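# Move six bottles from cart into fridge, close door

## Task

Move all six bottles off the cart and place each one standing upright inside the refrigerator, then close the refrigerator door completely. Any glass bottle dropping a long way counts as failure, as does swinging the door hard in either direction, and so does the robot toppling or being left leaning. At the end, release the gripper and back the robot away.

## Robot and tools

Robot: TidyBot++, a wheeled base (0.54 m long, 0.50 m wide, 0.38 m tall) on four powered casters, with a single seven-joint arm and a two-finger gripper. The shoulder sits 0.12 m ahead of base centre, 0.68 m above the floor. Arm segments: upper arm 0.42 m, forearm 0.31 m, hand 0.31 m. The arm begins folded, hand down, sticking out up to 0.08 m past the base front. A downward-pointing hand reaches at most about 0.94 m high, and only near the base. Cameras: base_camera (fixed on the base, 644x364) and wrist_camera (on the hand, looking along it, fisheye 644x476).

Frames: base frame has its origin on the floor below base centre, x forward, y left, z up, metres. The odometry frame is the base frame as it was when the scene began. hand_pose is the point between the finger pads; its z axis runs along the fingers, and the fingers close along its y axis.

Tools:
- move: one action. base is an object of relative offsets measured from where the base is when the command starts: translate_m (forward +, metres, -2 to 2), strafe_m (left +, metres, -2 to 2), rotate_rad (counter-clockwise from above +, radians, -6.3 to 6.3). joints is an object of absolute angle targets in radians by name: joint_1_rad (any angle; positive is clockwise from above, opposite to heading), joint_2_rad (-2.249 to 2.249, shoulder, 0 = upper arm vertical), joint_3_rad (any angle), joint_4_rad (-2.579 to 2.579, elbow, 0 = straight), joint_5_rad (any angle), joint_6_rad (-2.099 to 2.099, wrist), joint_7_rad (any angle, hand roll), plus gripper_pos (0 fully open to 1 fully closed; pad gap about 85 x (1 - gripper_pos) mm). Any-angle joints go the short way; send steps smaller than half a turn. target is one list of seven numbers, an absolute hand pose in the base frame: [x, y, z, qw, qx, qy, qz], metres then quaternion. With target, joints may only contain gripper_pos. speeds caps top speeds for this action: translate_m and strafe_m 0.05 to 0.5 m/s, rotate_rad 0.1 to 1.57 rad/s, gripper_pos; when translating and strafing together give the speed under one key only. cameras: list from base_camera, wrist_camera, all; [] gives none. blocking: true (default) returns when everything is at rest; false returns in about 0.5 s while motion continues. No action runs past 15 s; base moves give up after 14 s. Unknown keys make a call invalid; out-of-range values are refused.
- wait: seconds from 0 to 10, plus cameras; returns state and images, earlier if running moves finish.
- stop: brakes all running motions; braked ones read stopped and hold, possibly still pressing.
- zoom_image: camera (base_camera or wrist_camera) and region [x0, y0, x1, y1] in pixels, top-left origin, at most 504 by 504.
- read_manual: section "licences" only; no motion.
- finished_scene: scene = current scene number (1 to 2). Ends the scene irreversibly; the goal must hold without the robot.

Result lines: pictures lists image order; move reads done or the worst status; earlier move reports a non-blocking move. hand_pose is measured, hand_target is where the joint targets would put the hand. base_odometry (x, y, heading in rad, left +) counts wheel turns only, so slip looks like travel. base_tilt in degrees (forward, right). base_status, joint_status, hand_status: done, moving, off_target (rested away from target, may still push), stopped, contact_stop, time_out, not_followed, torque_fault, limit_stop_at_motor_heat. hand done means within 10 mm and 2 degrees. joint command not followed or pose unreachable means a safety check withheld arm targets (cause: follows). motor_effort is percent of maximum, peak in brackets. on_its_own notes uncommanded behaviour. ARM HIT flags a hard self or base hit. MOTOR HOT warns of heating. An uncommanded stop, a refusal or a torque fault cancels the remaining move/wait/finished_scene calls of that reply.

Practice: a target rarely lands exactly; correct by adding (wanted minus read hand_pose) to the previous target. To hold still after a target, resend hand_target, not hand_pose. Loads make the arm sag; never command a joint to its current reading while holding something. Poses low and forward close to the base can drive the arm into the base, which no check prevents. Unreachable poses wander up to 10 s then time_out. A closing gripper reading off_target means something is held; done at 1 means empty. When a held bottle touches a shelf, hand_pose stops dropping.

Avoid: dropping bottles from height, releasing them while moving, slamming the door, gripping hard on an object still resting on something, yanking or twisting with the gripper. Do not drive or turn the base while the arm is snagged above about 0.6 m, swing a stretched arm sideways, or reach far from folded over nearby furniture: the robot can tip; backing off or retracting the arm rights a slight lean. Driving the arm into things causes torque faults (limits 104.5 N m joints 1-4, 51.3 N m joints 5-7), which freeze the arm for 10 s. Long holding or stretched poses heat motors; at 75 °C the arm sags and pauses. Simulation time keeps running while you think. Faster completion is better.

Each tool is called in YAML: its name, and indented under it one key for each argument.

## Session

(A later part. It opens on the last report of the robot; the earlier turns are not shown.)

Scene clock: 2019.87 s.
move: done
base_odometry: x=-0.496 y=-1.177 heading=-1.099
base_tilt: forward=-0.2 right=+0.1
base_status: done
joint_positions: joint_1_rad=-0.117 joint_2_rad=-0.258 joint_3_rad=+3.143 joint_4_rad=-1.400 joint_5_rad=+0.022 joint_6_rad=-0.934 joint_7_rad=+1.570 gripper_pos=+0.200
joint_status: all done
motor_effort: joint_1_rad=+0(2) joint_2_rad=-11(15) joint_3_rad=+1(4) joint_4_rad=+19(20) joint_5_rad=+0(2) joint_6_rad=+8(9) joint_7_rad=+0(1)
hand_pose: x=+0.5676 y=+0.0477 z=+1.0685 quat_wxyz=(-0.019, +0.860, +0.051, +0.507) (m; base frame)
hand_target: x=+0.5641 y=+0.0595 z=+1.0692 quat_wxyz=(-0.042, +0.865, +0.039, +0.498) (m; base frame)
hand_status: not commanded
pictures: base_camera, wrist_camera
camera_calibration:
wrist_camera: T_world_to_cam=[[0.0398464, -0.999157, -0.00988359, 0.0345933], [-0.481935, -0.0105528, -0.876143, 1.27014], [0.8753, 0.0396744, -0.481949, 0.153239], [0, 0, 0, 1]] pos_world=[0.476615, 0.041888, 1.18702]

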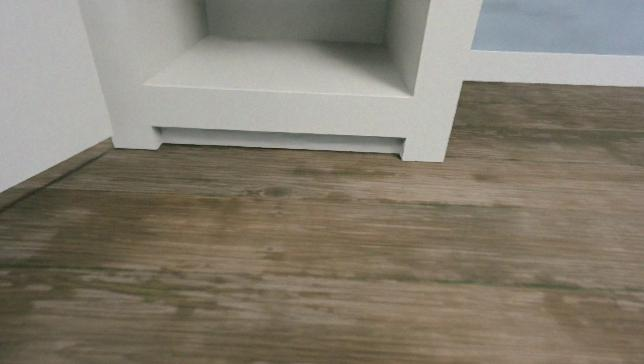

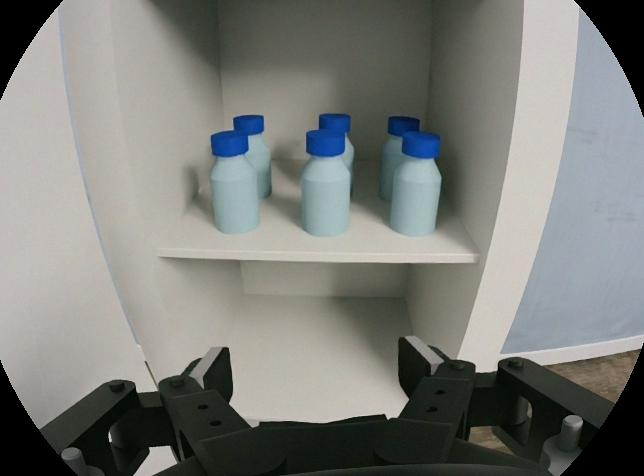

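move:
  base: {"translate_m": -0.366, "strafe_m": 0.713, "rotate_rad": -1.865}
  joints: {"joint_1_rad": 0.0}
  cameras: ["base_camera", "wrist_camera"]

move:
  base: {"translate_m": -1.124, "strafe_m": 0.65}
  joints: {"joint_1_rad": 0.0, "joint_2_rad": -0.008, "joint_4_rad": -1.935, "joint_6_rad": 0.373, "gripper_pos": 0.1}
  cameras: ["base_camera", "wrist_camera"]

Scene clock: 2064.87 s.
move: done
base_odometry: x=-0.027 y=-0.527 heading=-2.965
base_tilt: forward=-0.2 right=+0.1
base_status: done
joint_positions: joint_1_rad=-0.013 joint_2_rad=-0.255 joint_3_rad=+3.143 joint_4_rad=-1.400 joint_5_rad=+0.022 joint_6_rad=-0.934 joint_7_rad=+1.570 gripper_pos=+0.200
joint_status: all done
motor_effort: joint_1_rad=+0(2) joint_2_rad=-12(15) joint_3_rad=+1(3) joint_4_rad=+19(20) joint_5_rad=+1(2) joint_6_rad=+8(8) joint_7_rad=+0(1)
hand_pose: x=+0.5709 y=+0.0010 z=+1.0676 quat_wxyz=(+0.008, +0.862, +0.006, +0.507) (m; base frame)
hand_target: x=+0.5680 y=+0.0022 z=+1.0692 quat_wxyz=(-0.010, +0.866, -0.017, +0.500) (m; base frame)
hand_status: not commanded
pictures: base_camera, wrist_camera
camera_calibration:
wrist_camera: T_world_to_cam=[[-0.0638536, -0.997912, -0.00973459, 0.046833], [-0.482212, 0.0393927, -0.875168, 1.26952], [0.873724, -0.0511885, -0.483721, 0.154626], [0, 0, 0, 1]] pos_world=[0.480066, 0.00464065, 1.18629]

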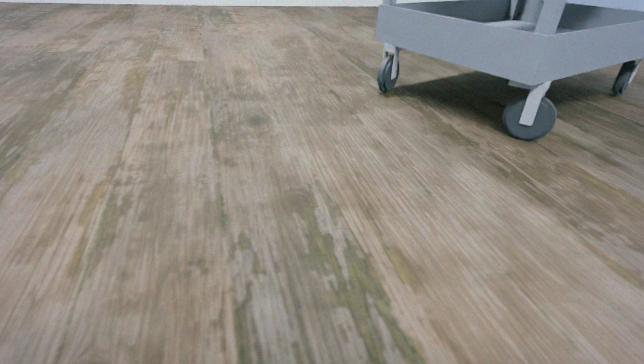

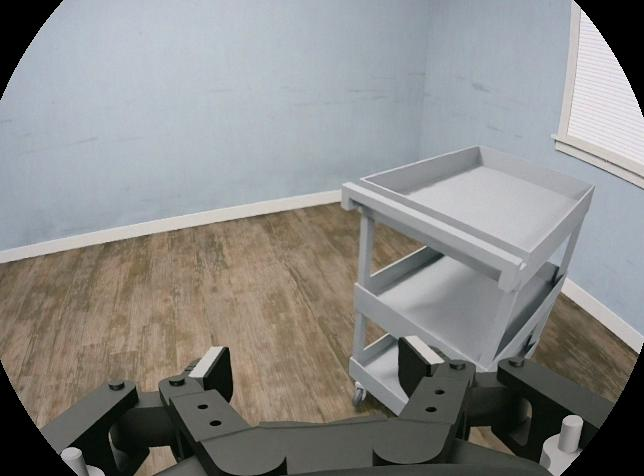

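Scene clock: 2068.67 s.
move: done
base_odometry: x=+1.194 y=-0.970 heading=-2.965
base_tilt: forward=-0.2 right=+0.1
base_status: done
joint_positions: joint_1_rad=-0.013 joint_2_rad=-0.021 joint_3_rad=+3.143 joint_4_rad=-1.918 joint_5_rad=+0.022 joint_6_rad=+0.339 joint_7_rad=+1.570 gripper_pos=+0.100
joint_status: all done
motor_effort: joint_1_rad=+0(2) joint_2_rad=-21(23) joint_3_rad=+0(2) joint_4_rad=+20(22) joint_5_rad=+1(2) joint_6_rad=+9(10) joint_7_rad=+0(1)
hand_pose: x=+0.7192 y=+0.0107 z=+1.0053 quat_wxyz=(+0.000, +0.703, +0.014, +0.711) (m; base frame)
hand_target: x=+0.7215 y=+0.0023 z=+0.9981 quat_wxyz=(-0.015, +0.701, -0.014, +0.713) (m; base frame)
hand_status: not commanded
pictures: base_camera, wrist_camera
camera_calibration:
wrist_camera: T_world_to_cam=[[-0.024093, -0.998998, -0.0377157, 0.0649367], [0.014905, 0.0373635, -0.999191, 1.05326], [0.999599, -0.0246356, 0.0139899, -0.595694], [0, 0, 0, 1]] pos_world=[0.58132, 0.0108428, 1.06319]

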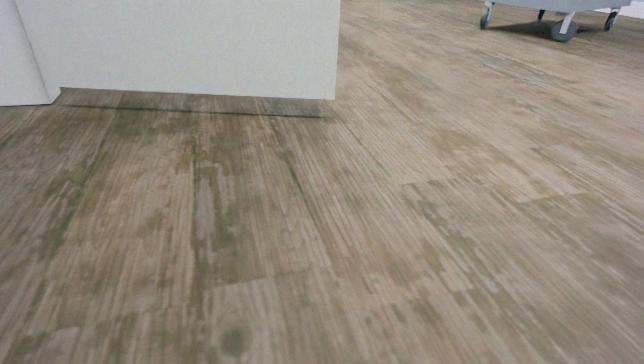

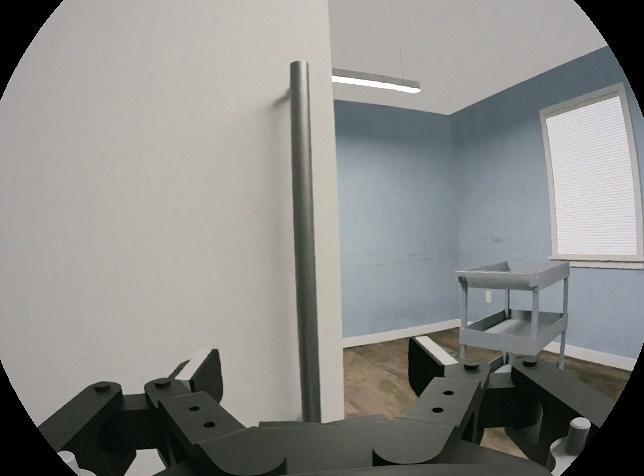

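zoom_image:
  camera: "base_camera"
  region: [0, 40, 360, 160]

zoom_image:
  camera: "wrist_camera"
  region: [200, 240, 450, 440]

Scaled by 1.400.

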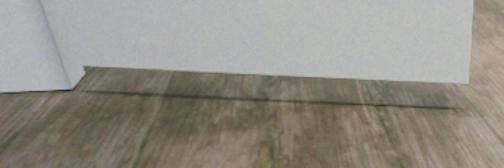

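Scaled by 2.016.

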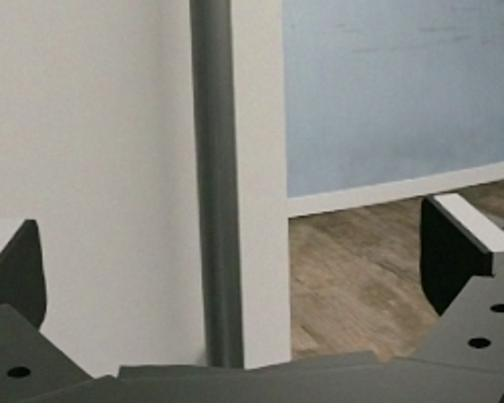

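move:
  base: {"rotate_rad": 0.0135}
  cameras: []

move:
  base: {"translate_m": 0.308}
  speeds: {"translate_m": 0.2}
  cameras: ["base_camera", "wrist_camera"]

Scene clock: 2104.50 s.
move: done
base_odometry: x=+1.194 y=-0.970 heading=-2.952
base_tilt: forward=-0.2 right=+0.1
base_status: done
joint_positions: joint_1_rad=-0.011 joint_2_rad=-0.021 joint_3_rad=+3.142 joint_4_rad=-1.918 joint_5_rad=+0.022 joint_6_rad=+0.339 joint_7_rad=+1.570 gripper_pos=+0.100
joint_status: not commanded
motor_effort: joint_1_rad=+0(4) joint_2_rad=-22(22) joint_3_rad=+1(5) joint_4_rad=+20(21) joint_5_rad=+1(2) joint_6_rad=+9(9) joint_7_rad=+0(0)
hand_pose: x=+0.7193 y=+0.0098 z=+1.0052 quat_wxyz=(+0.001, +0.703, +0.013, +0.711) (m; base frame)
hand_target: x=+0.7215 y=+0.0023 z=+0.9981 quat_wxyz=(-0.015, +0.701, -0.014, +0.713) (m; base frame)
hand_status: not commanded
pictures: none
No camera images: "cameras" was empty.

Scene clock: 2106.80 s.
move: done
base_odometry: x=+0.892 y=-1.028 heading=-2.952
base_tilt: forward=-0.2 right=+0.1
base_status: done
joint_positions: joint_1_rad=-0.011 joint_2_rad=-0.014 joint_3_rad=+3.142 joint_4_rad=-1.919 joint_5_rad=+0.022 joint_6_rad=+0.340 joint_7_rad=+1.570 gripper_pos=+0.100
joint_status: not commanded
motor_effort: joint_1_rad=+0(1) joint_2_rad=-21(24) joint_3_rad=+1(1) joint_4_rad=+20(21) joint_5_rad=+0(2) joint_6_rad=+9(9) joint_7_rad=+0(1)
hand_pose: x=+0.7214 y=+0.0097 z=+1.0011 quat_wxyz=(+0.001, +0.705, +0.013, +0.709) (m; base frame)
hand_target: x=+0.7215 y=+0.0023 z=+0.9981 quat_wxyz=(-0.015, +0.701, -0.014, +0.713) (m; base frame)
hand_status: not commanded
pictures: base_camera, wrist_camera
camera_calibration:
wrist_camera: T_world_to_cam=[[-0.0260882, -0.998957, -0.0374812, 0.0649989], [0.00865313, 0.0372669, -0.999268, 1.05359], [0.999622, -0.0263935, 0.00767187, -0.591609], [0, 0, 0, 1]] pos_world=[0.583965, 0.0100523, 1.0598]

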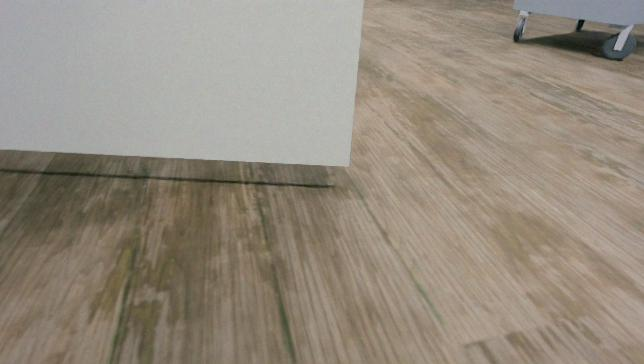

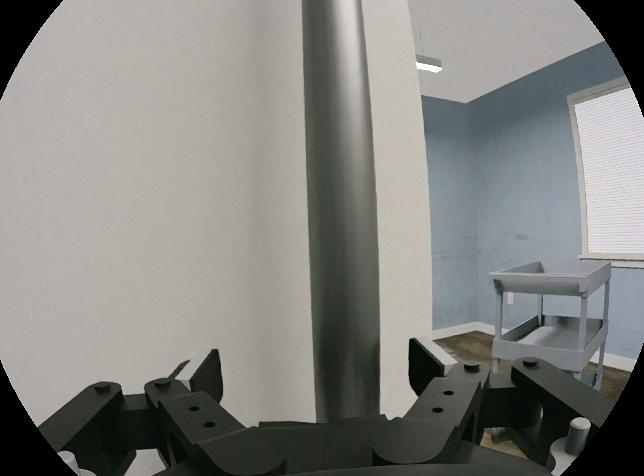

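move:
  base: {"strafe_m": -0.013}
  speeds: {"strafe_m": 0.1}
  cameras: []

move:
  joints: {"gripper_pos": 0.9}
  cameras: ["base_camera", "wrist_camera"]

Scene clock: 2122.67 s.
move: done
base_odometry: x=+0.889 y=-1.015 heading=-2.952
base_tilt: forward=-0.2 right=+0.1
base_status: done
joint_positions: joint_1_rad=-0.008 joint_2_rad=-0.014 joint_3_rad=+3.142 joint_4_rad=-1.919 joint_5_rad=+0.022 joint_6_rad=+0.341 joint_7_rad=+1.570 gripper_pos=+0.100
joint_status: not commanded
motor_effort: joint_1_rad=+0(3) joint_2_rad=-20(24) joint_3_rad=+0(3) joint_4_rad=+20(21) joint_5_rad=+0(2) joint_6_rad=+9(9) joint_7_rad=+0(1)
hand_pose: x=+0.7214 y=+0.0081 z=+1.0012 quat_wxyz=(+0.002, +0.705, +0.012, +0.709) (m; base frame)
hand_target: x=+0.7215 y=+0.0023 z=+0.9981 quat_wxyz=(-0.015, +0.701, -0.014, +0.713) (m; base frame)
hand_status: not commanded
pictures: none
No camera images: "cameras" was empty.

Scene clock: 2123.67 s.
move: off_target
base_odometry: x=+0.889 y=-1.015 heading=-2.952
base_tilt: forward=-0.2 right=+0.1
base_status: not commanded
joint_positions: joint_1_rad=-0.008 joint_2_rad=-0.014 joint_3_rad=+3.141 joint_4_rad=-1.920 joint_5_rad=+0.022 joint_6_rad=+0.341 joint_7_rad=+1.570 gripper_pos=+0.754
joint_status: gripper_pos off_target (ended at +0.754, target +0.900)
motor_effort: joint_1_rad=+0(3) joint_2_rad=-21(22) joint_3_rad=+1(4) joint_4_rad=+20(22) joint_5_rad=+1(2) joint_6_rad=+9(10) joint_7_rad=+2(2)
hand_pose: x=+0.7212 y=+0.0094 z=+1.0011 quat_wxyz=(+0.001, +0.705, +0.013, +0.709) (m; base frame)
hand_target: x=+0.7215 y=+0.0023 z=+0.9981 quat_wxyz=(-0.015, +0.701, -0.014, +0.713) (m; base frame)
hand_status: not commanded
pictures: base_camera, wrist_camera
camera_calibration:
wrist_camera: T_world_to_cam=[[-0.0266166, -0.998941, -0.0375352, 0.0651039], [0.00907732, 0.0373055, -0.999263, 1.05334], [0.999605, -0.0269377, 0.00807476, -0.591773], [0, 0, 0, 1]] pos_world=[0.58371, 0.00979861, 1.05979]

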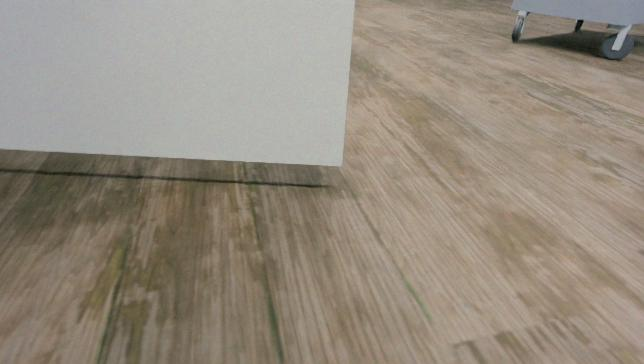

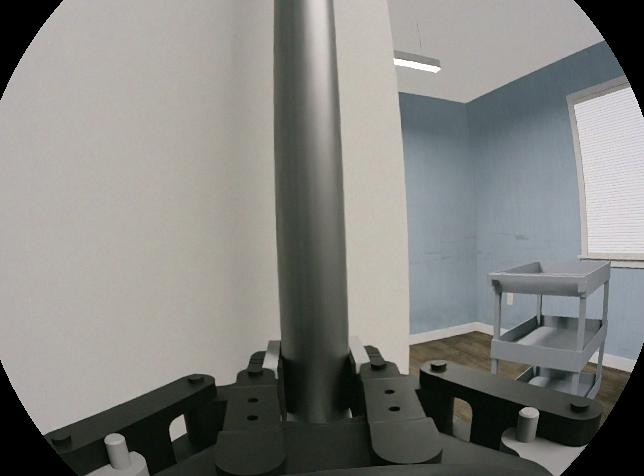

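move:
  base: {"translate_m": 0.213, "strafe_m": -0.2065, "rotate_rad": 0.3}
  speeds: {"translate_m": 0.15, "rotate_rad": 0.139}
  cameras: ["base_camera", "wrist_camera"]

Scene clock: 2144.27 s.
move: done
base_odometry: x=+0.641 y=-0.853 heading=-2.652
base_tilt: forward=-0.2 right=+0.1
base_status: done
joint_positions: joint_1_rad=-0.005 joint_2_rad=-0.022 joint_3_rad=+3.138 joint_4_rad=-1.936 joint_5_rad=+0.022 joint_6_rad=+0.356 joint_7_rad=+1.570 gripper_pos=+0.754
joint_status: not commanded
motor_effort: joint_1_rad=+1(5) joint_2_rad=-20(22) joint_3_rad=+1(6) joint_4_rad=+20(24) joint_5_rad=+2(3) joint_6_rad=+8(11) joint_7_rad=+1(2)
hand_pose: x=+0.7169 y=+0.0090 z=+1.0007 quat_wxyz=(+0.001, +0.703, +0.013, +0.712) (m; base frame)
hand_target: x=+0.7215 y=+0.0023 z=+0.9981 quat_wxyz=(-0.015, +0.701, -0.014, +0.713) (m; base frame)
hand_status: not commanded
pictures: base_camera, wrist_camera
camera_calibration:
wrist_camera: T_world_to_cam=[[-0.0267426, -0.998927, -0.037808, 0.0650068], [0.0155511, 0.0374012, -0.999179, 1.04822], [0.999521, -0.0273087, 0.0145342, -0.593867], [0, 0, 0, 1]] pos_world=[0.57902, 0.00951459, 1.05845]

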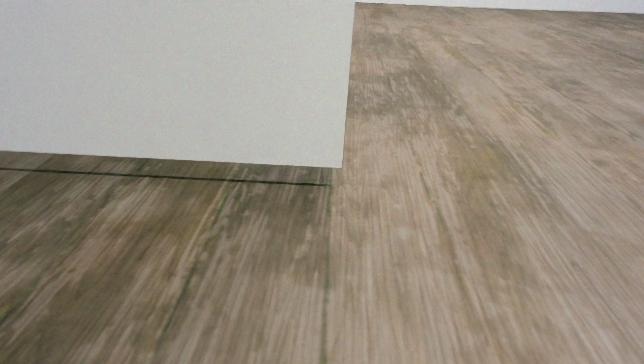

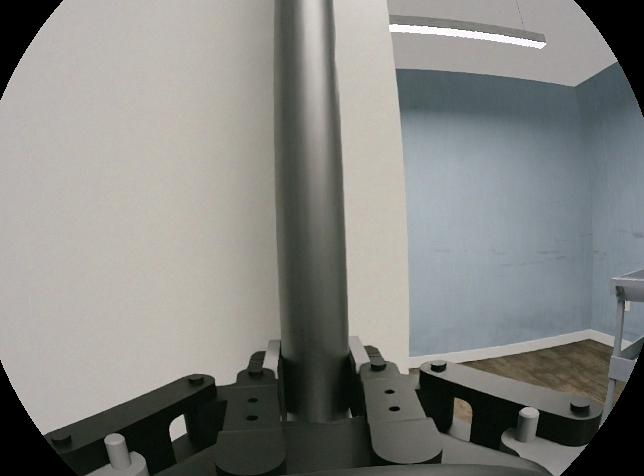

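move:
  base: {"translate_m": 0.213, "strafe_m": -0.2065, "rotate_rad": 0.3}
  speeds: {"translate_m": 0.2, "rotate_rad": 0.17}
  cameras: []

move:
  base: {"translate_m": 0.213, "strafe_m": -0.2065, "rotate_rad": 0.3}
  speeds: {"translate_m": 0.2, "rotate_rad": 0.17}
  cameras: ["base_camera", "wrist_camera"]

Scene clock: 2154.40 s.
move: done
base_odometry: x=+0.355 y=-0.770 heading=-2.353
base_tilt: forward=-0.2 right=+0.1
base_status: done
joint_positions: joint_1_rad=-0.006 joint_2_rad=-0.020 joint_3_rad=+3.138 joint_4_rad=-1.936 joint_5_rad=+0.022 joint_6_rad=+0.359 joint_7_rad=+1.570 gripper_pos=+0.754
joint_status: not commanded
motor_effort: joint_1_rad=+1(6) joint_2_rad=-22(23) joint_3_rad=+1(7) joint_4_rad=+16(24) joint_5_rad=+2(3) joint_6_rad=+7(11) joint_7_rad=+1(2)
hand_pose: x=+0.7177 y=+0.0095 z=+1.0002 quat_wxyz=(+0.001, +0.702, +0.013, +0.712) (m; base frame)
hand_target: x=+0.7215 y=+0.0023 z=+0.9981 quat_wxyz=(-0.015, +0.701, -0.014, +0.713) (m; base frame)
hand_status: not commanded
pictures: none
No camera images: "cameras" was empty.

Scene clock: 2156.63 s.
move: done
base_odometry: x=+0.058 y=-0.776 heading=-2.054
base_tilt: forward=-0.2 right=+0.1
base_status: done
joint_positions: joint_1_rad=-0.007 joint_2_rad=-0.016 joint_3_rad=+3.137 joint_4_rad=-1.934 joint_5_rad=+0.022 joint_6_rad=+0.361 joint_7_rad=+1.570 gripper_pos=+0.754
joint_status: not commanded
motor_effort: joint_1_rad=+0(6) joint_2_rad=-23(25) joint_3_rad=+1(7) joint_4_rad=+16(23) joint_5_rad=+2(3) joint_6_rad=+7(10) joint_7_rad=+2(2)
hand_pose: x=+0.7190 y=+0.0107 z=+0.9999 quat_wxyz=(+0.000, +0.702, +0.014, +0.712) (m; base frame)
hand_target: x=+0.7215 y=+0.0023 z=+0.9981 quat_wxyz=(-0.015, +0.701, -0.014, +0.713) (m; base frame)
hand_status: not commanded
pictures: base_camera, wrist_camera
camera_calibration:
wrist_camera: T_world_to_cam=[[-0.0238437, -0.998997, -0.0379087, 0.0647417], [0.0167812, 0.0375142, -0.999155, 1.04642], [0.999575, -0.0244597, 0.0158699, -0.597363], [0, 0, 0, 1]] pos_world=[0.581092, 0.0108098, 1.05747]

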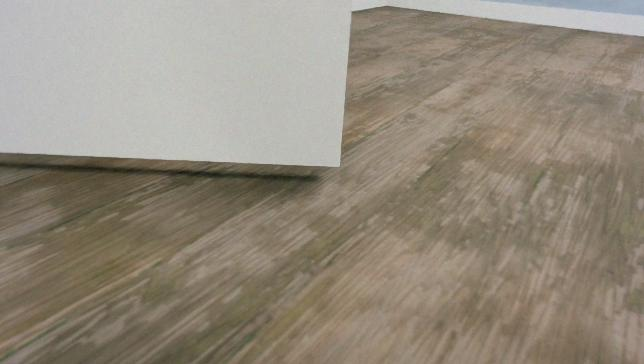

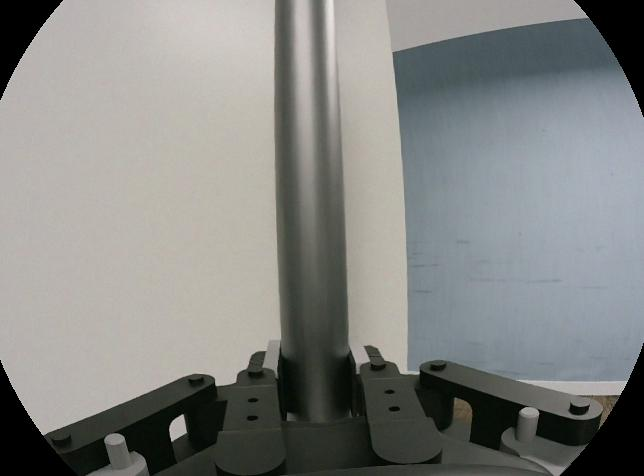

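move:
  base: {"translate_m": 0.213, "strafe_m": -0.2065, "rotate_rad": 0.3}
  speeds: {"translate_m": 0.2, "rotate_rad": 0.17}
  cameras: []

move:
  base: {"translate_m": 0.213, "strafe_m": -0.2065, "rotate_rad": 0.3}
  speeds: {"translate_m": 0.15, "rotate_rad": 0.139}
  cameras: ["base_camera", "wrist_camera"]

Scene clock: 2163.80 s.
move: done
base_odometry: x=-0.224 y=-0.869 heading=-1.754
base_tilt: forward=-0.2 right=+0.1
base_status: done
joint_positions: joint_1_rad=-0.009 joint_2_rad=-0.011 joint_3_rad=+3.136 joint_4_rad=-1.931 joint_5_rad=+0.022 joint_6_rad=+0.363 joint_7_rad=+1.570 gripper_pos=+0.754
joint_status: not commanded
motor_effort: joint_1_rad=+1(6) joint_2_rad=-24(25) joint_3_rad=+2(7) joint_4_rad=+16(23) joint_5_rad=+0(3) joint_6_rad=+7(10) joint_7_rad=+1(2)
hand_pose: x=+0.7207 y=+0.0128 z=+0.9996 quat_wxyz=(-0.001, +0.702, +0.015, +0.712) (m; base frame)
hand_target: x=+0.7215 y=+0.0023 z=+0.9981 quat_wxyz=(-0.015, +0.701, -0.014, +0.713) (m; base frame)
hand_status: not commanded
pictures: none
No camera images: "cameras" was empty.

Scene clock: 2166.40 s.
move: done
base_odometry: x=-0.466 y=-1.041 heading=-1.455
base_tilt: forward=-0.2 right=+0.1
base_status: done
joint_positions: joint_1_rad=-0.011 joint_2_rad=-0.008 joint_3_rad=+3.133 joint_4_rad=-1.928 joint_5_rad=+0.022 joint_6_rad=+0.364 joint_7_rad=+1.570 gripper_pos=+0.754
joint_status: not commanded
motor_effort: joint_1_rad=+2(7) joint_2_rad=-24(26) joint_3_rad=+3(7) joint_4_rad=+15(22) joint_5_rad=+2(3) joint_6_rad=+6(11) joint_7_rad=+2(2)
hand_pose: x=+0.7219 y=+0.0157 z=+0.9995 quat_wxyz=(-0.003, +0.702, +0.017, +0.712) (m; base frame)
hand_target: x=+0.7215 y=+0.0023 z=+0.9981 quat_wxyz=(-0.015, +0.701, -0.014, +0.713) (m; base frame)
hand_status: not commanded
pictures: base_camera, wrist_camera
camera_calibration:
wrist_camera: T_world_to_cam=[[-0.0156693, -0.999156, -0.037967, 0.0638782], [0.0173189, 0.0376947, -0.999139, 1.04538], [0.999727, -0.0163134, 0.0167137, -0.601216], [0, 0, 0, 1]] pos_world=[0.583948, 0.014611, 1.05695]

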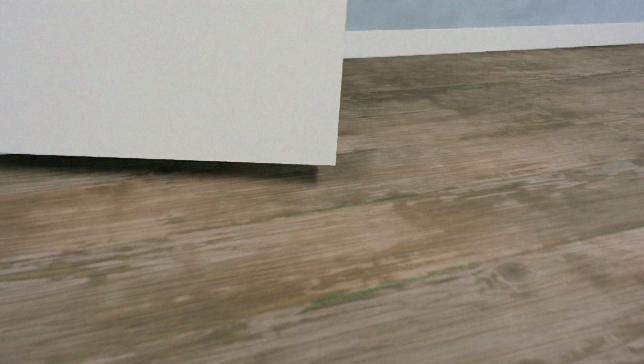

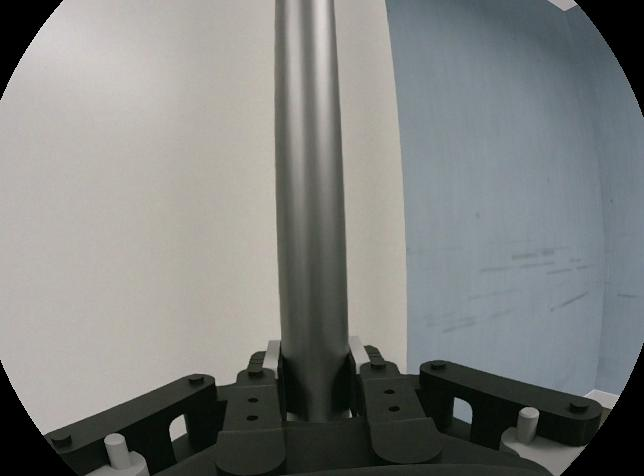

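move:
  base: {"translate_m": 0.137, "strafe_m": -0.135, "rotate_rad": 0.2}
  speeds: {"translate_m": 0.12, "rotate_rad": 0.116}
  cameras: ["base_camera", "wrist_camera"]

Scene clock: 2191.37 s.
move: done
base_odometry: x=-0.585 y=-1.193 heading=-1.256
base_tilt: forward=-0.2 right=+0.1
base_status: done
joint_positions: joint_1_rad=-0.006 joint_2_rad=-0.008 joint_3_rad=+3.137 joint_4_rad=-1.929 joint_5_rad=+0.022 joint_6_rad=+0.365 joint_7_rad=+1.570 gripper_pos=+0.754
joint_status: not commanded
motor_effort: joint_1_rad=-2(5) joint_2_rad=-25(26) joint_3_rad=-1(6) joint_4_rad=+14(22) joint_5_rad=+2(3) joint_6_rad=+6(10) joint_7_rad=+1(2)
hand_pose: x=+0.7219 y=+0.0103 z=+0.9994 quat_wxyz=(+0.000, +0.702, +0.014, +0.712) (m; base frame)
hand_target: x=+0.7215 y=+0.0023 z=+0.9981 quat_wxyz=(-0.015, +0.701, -0.014, +0.713) (m; base frame)
hand_status: not commanded
pictures: base_camera, wrist_camera
camera_calibration:
wrist_camera: T_world_to_cam=[[-0.024438, -0.998976, -0.0380755, 0.0649966], [0.018095, 0.0376387, -0.999128, 1.04498], [0.999538, -0.0251056, 0.0171567, -0.601432], [0, 0, 0, 1]] pos_world=[0.583834, 0.0104993, 1.05686]

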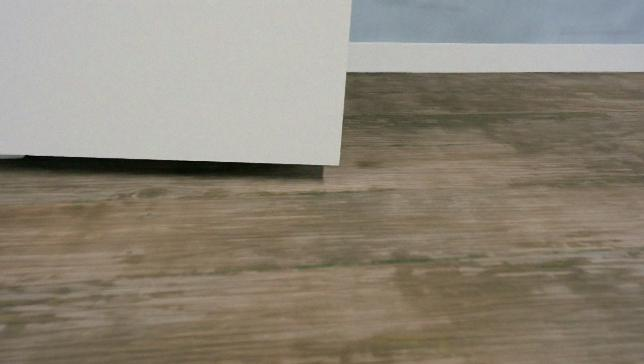

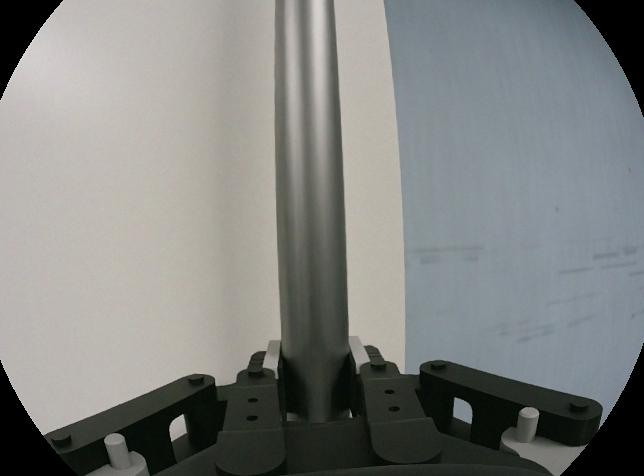

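zoom_image:
  camera: "base_camera"
  region: [0, 110, 360, 230]

Scaled by 1.400.

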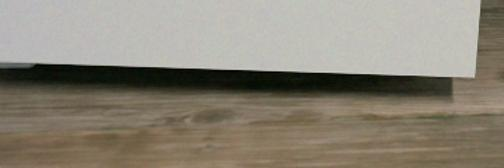

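move:
  base: {"translate_m": 0.051, "strafe_m": -0.059, "rotate_rad": 0.08}
  speeds: {"translate_m": 0.06, "rotate_rad": 0.1}
  cameras: ["base_camera"]

zoom_image:
  camera: "base_camera"
  region: [0, 110, 360, 230]

Scene clock: 2208.93 s.
move: done
base_odometry: x=-0.625 y=-1.260 heading=-1.174
base_tilt: forward=-0.2 right=+0.1
base_status: done
joint_positions: joint_1_rad=-0.002 joint_2_rad=-0.010 joint_3_rad=+3.136 joint_4_rad=-1.931 joint_5_rad=+0.022 joint_6_rad=+0.366 joint_7_rad=+1.570 gripper_pos=+0.754
joint_status: not commanded
motor_effort: joint_1_rad=+0(7) joint_2_rad=-22(25) joint_3_rad=+1(6) joint_4_rad=+17(22) joint_5_rad=+1(4) joint_6_rad=+7(10) joint_7_rad=+2(2)
hand_pose: x=+0.7212 y=+0.0084 z=+0.9994 quat_wxyz=(+0.002, +0.702, +0.012, +0.713) (m; base frame)
hand_target: x=+0.7215 y=+0.0023 z=+0.9981 quat_wxyz=(-0.015, +0.701, -0.014, +0.713) (m; base frame)
hand_status: not commanded
pictures: base_camera

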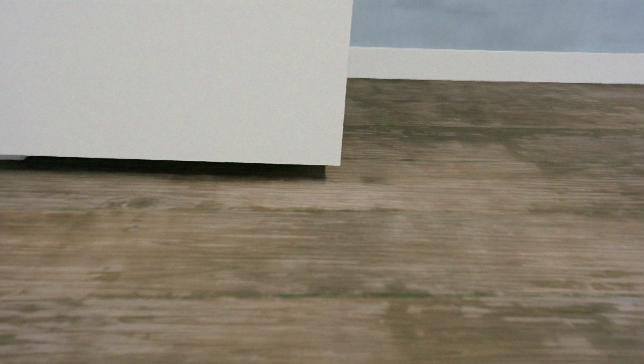

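Scaled by 1.400.

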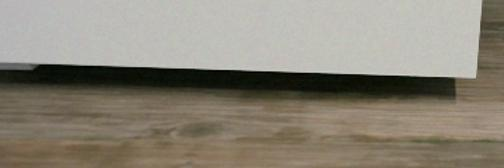

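move:
  base: {"translate_m": 0.031, "strafe_m": -0.038, "rotate_rad": 0.05}
  speeds: {"translate_m": 0.05, "rotate_rad": 0.1}
  cameras: ["base_camera"]

zoom_image:
  camera: "base_camera"
  region: [0, 110, 360, 230]

Scene clock: 2216.87 s.
move: done
base_odometry: x=-0.648 y=-1.303 heading=-1.123
base_tilt: forward=-0.2 right=+0.1
base_status: done
joint_positions: joint_1_rad=-0.001 joint_2_rad=-0.029 joint_3_rad=+3.135 joint_4_rad=-1.950 joint_5_rad=+0.022 joint_6_rad=+0.366 joint_7_rad=+1.570 gripper_pos=+0.754
joint_status: not commanded
motor_effort: joint_1_rad=+2(5) joint_2_rad=-17(25) joint_3_rad=+3(5) joint_4_rad=+24(29) joint_5_rad=+2(3) joint_6_rad=+11(14) joint_7_rad=+2(2)
hand_pose: x=+0.7132 y=+0.0087 z=+0.9994 quat_wxyz=(+0.001, +0.701, +0.013, +0.713) (m; base frame)
hand_target: x=+0.7215 y=+0.0023 z=+0.9981 quat_wxyz=(-0.015, +0.701, -0.014, +0.713) (m; base frame)
hand_status: not commanded
pictures: base_camera

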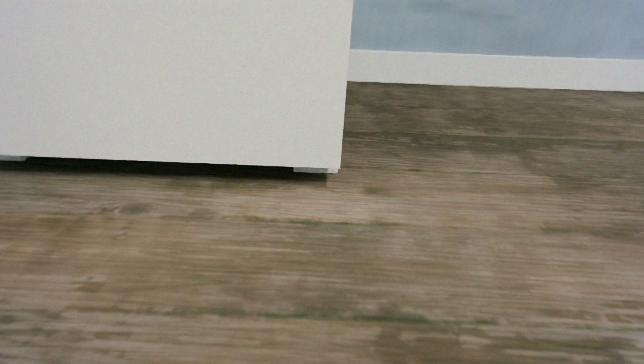

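Scaled by 1.400.

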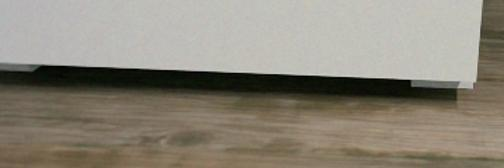

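move:
  joints: {"gripper_pos": 0.1}
  cameras: ["wrist_camera"]

Scene clock: 2235.57 s.
move: done
base_odometry: x=-0.648 y=-1.303 heading=-1.123
base_tilt: forward=-0.2 right=+0.1
base_status: not commanded
joint_positions: joint_1_rad=-0.001 joint_2_rad=-0.019 joint_3_rad=+3.135 joint_4_rad=-1.949 joint_5_rad=+0.022 joint_6_rad=+0.366 joint_7_rad=+1.570 gripper_pos=+0.100
joint_status: all done
motor_effort: joint_1_rad=-1(2) joint_2_rad=-22(22) joint_3_rad=+1(3) joint_4_rad=+20(23) joint_5_rad=+2(2) joint_6_rad=+9(10) joint_7_rad=+0(2)
hand_pose: x=+0.7163 y=+0.0086 z=+0.9942 quat_wxyz=(+0.001, +0.704, +0.013, +0.710) (m; base frame)
hand_target: x=+0.7215 y=+0.0023 z=+0.9981 quat_wxyz=(-0.015, +0.701, -0.014, +0.713) (m; base frame)
hand_status: not commanded
pictures: wrist_camera
camera_calibration:
wrist_camera: T_world_to_cam=[[-0.0276664, -0.998897, -0.0379429, 0.0650758], [0.0101595, 0.0376745, -0.999238, 1.04573], [0.999566, -0.0280308, 0.00910593, -0.587827], [0, 0, 0, 1]] pos_world=[0.578748, 0.00912941, 1.05275]

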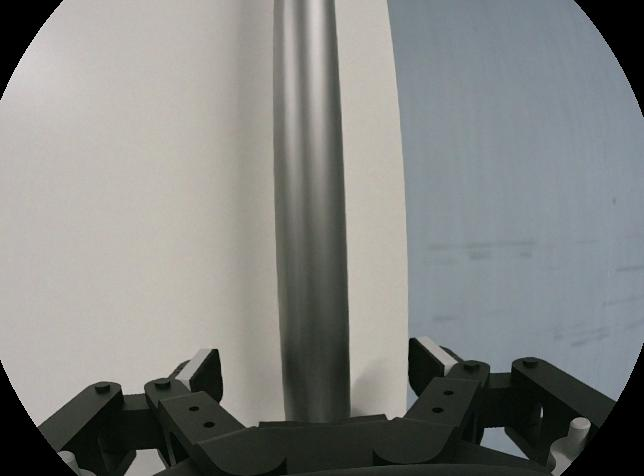

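move:
  base: {"translate_m": -0.28}
  speeds: {"translate_m": 0.15}
  cameras: ["base_camera", "wrist_camera"]

Scene clock: 2251.33 s.
move: done
base_odometry: x=-0.769 y=-1.050 heading=-1.123
base_tilt: forward=-0.2 right=+0.1
base_status: done
joint_positions: joint_1_rad=-0.001 joint_2_rad=-0.015 joint_3_rad=+3.135 joint_4_rad=-1.949 joint_5_rad=+0.022 joint_6_rad=+0.366 joint_7_rad=+1.570 gripper_pos=+0.100
joint_status: not commanded
motor_effort: joint_1_rad=+0(1) joint_2_rad=-21(25) joint_3_rad=+1(2) joint_4_rad=+20(21) joint_5_rad=+1(2) joint_6_rad=+9(10) joint_7_rad=+0(1)
hand_pose: x=+0.7177 y=+0.0086 z=+0.9915 quat_wxyz=(+0.001, +0.706, +0.013, +0.708) (m; base frame)
hand_target: x=+0.7215 y=+0.0023 z=+0.9981 quat_wxyz=(-0.015, +0.701, -0.014, +0.713) (m; base frame)
hand_status: not commanded
pictures: base_camera, wrist_camera
camera_calibration:
wrist_camera: T_world_to_cam=[[-0.0278356, -0.998897, -0.0378135, 0.0650077], [0.00569578, 0.0376691, -0.999274, 1.04628], [0.999596, -0.0280308, 0.00464096, -0.584786], [0, 0, 0, 1]] pos_world=[0.5804, 0.00913143, 1.0507]

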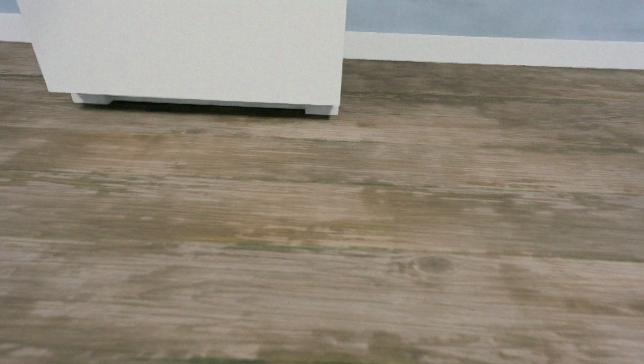

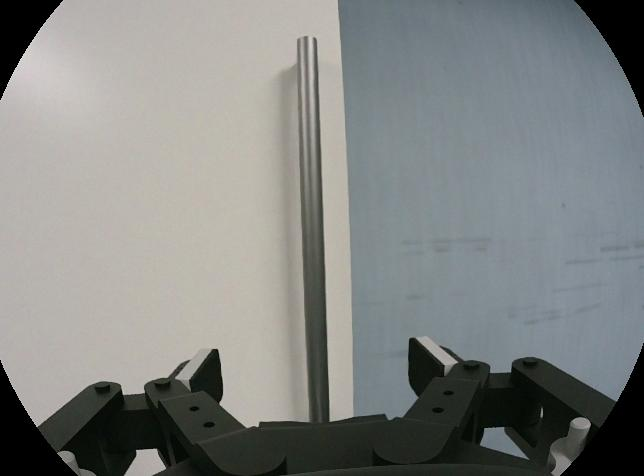

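zoom_image:
  camera: "base_camera"
  region: [260, 70, 380, 130]

zoom_image:
  camera: "base_camera"
  region: [20, 70, 140, 130]

Scaled by 4.200.

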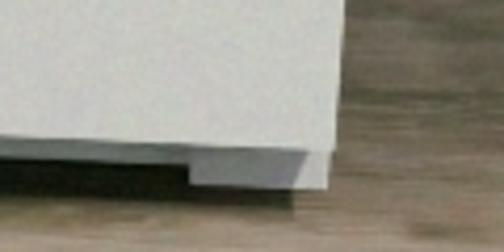

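Scaled by 4.200.

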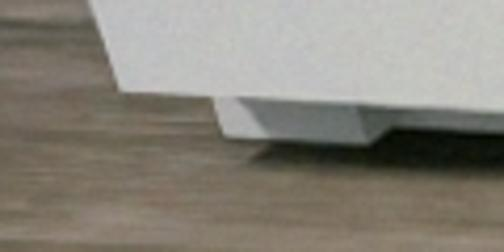

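move:
  base: {"translate_m": -0.3}
  joints: {"joint_2_rad": -0.25, "joint_4_rad": -1.7, "joint_6_rad": -0.2}
  cameras: ["base_camera", "wrist_camera"]

Scene clock: 2281.17 s.
move: done
base_odometry: x=-0.900 y=-0.780 heading=-1.123
base_tilt: forward=-0.2 right=+0.1
base_status: done
joint_positions: joint_1_rad=-0.001 joint_2_rad=-0.263 joint_3_rad=+3.135 joint_4_rad=-1.724 joint_5_rad=+0.022 joint_6_rad=-0.155 joint_7_rad=+1.570 gripper_pos=+0.100
joint_status: all done
motor_effort: joint_1_rad=+0(1) joint_2_rad=-12(26) joint_3_rad=+1(1) joint_4_rad=+21(22) joint_5_rad=+1(2) joint_6_rad=+9(11) joint_7_rad=+1(1)
hand_pose: x=+0.6331 y=+0.0050 z=+1.1082 quat_wxyz=(+0.006, +0.723, +0.010, +0.691) (m; base frame)
hand_target: x=+0.6373 y=+0.0023 z=+1.1027 quat_wxyz=(-0.014, +0.734, -0.014, +0.678) (m; base frame)
hand_status: not commanded
pictures: base_camera, wrist_camera
camera_calibration:
wrist_camera: T_world_to_cam=[[-0.0411238, -0.998619, -0.032693, 0.0661929], [-0.0421237, 0.0344244, -0.998519, 1.19293], [0.998266, -0.0396858, -0.0434812, -0.446612], [0, 0, 0, 1]] pos_world=[0.49881, 0.0073114, 1.17391]

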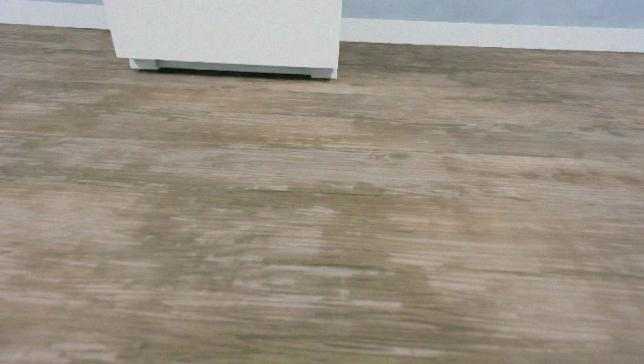

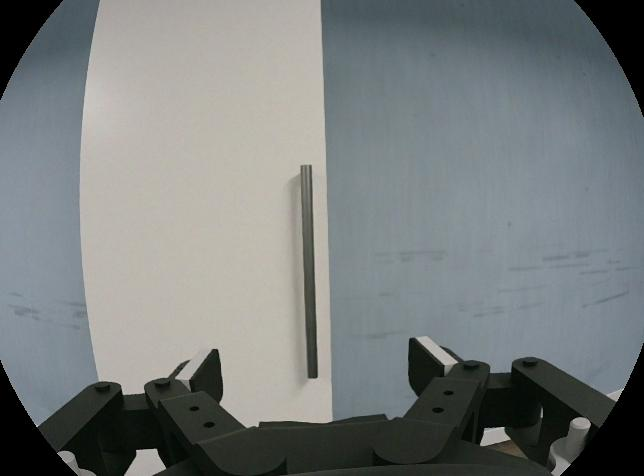

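finished_scene:
  scene: 2

The scene is finished: the task was done.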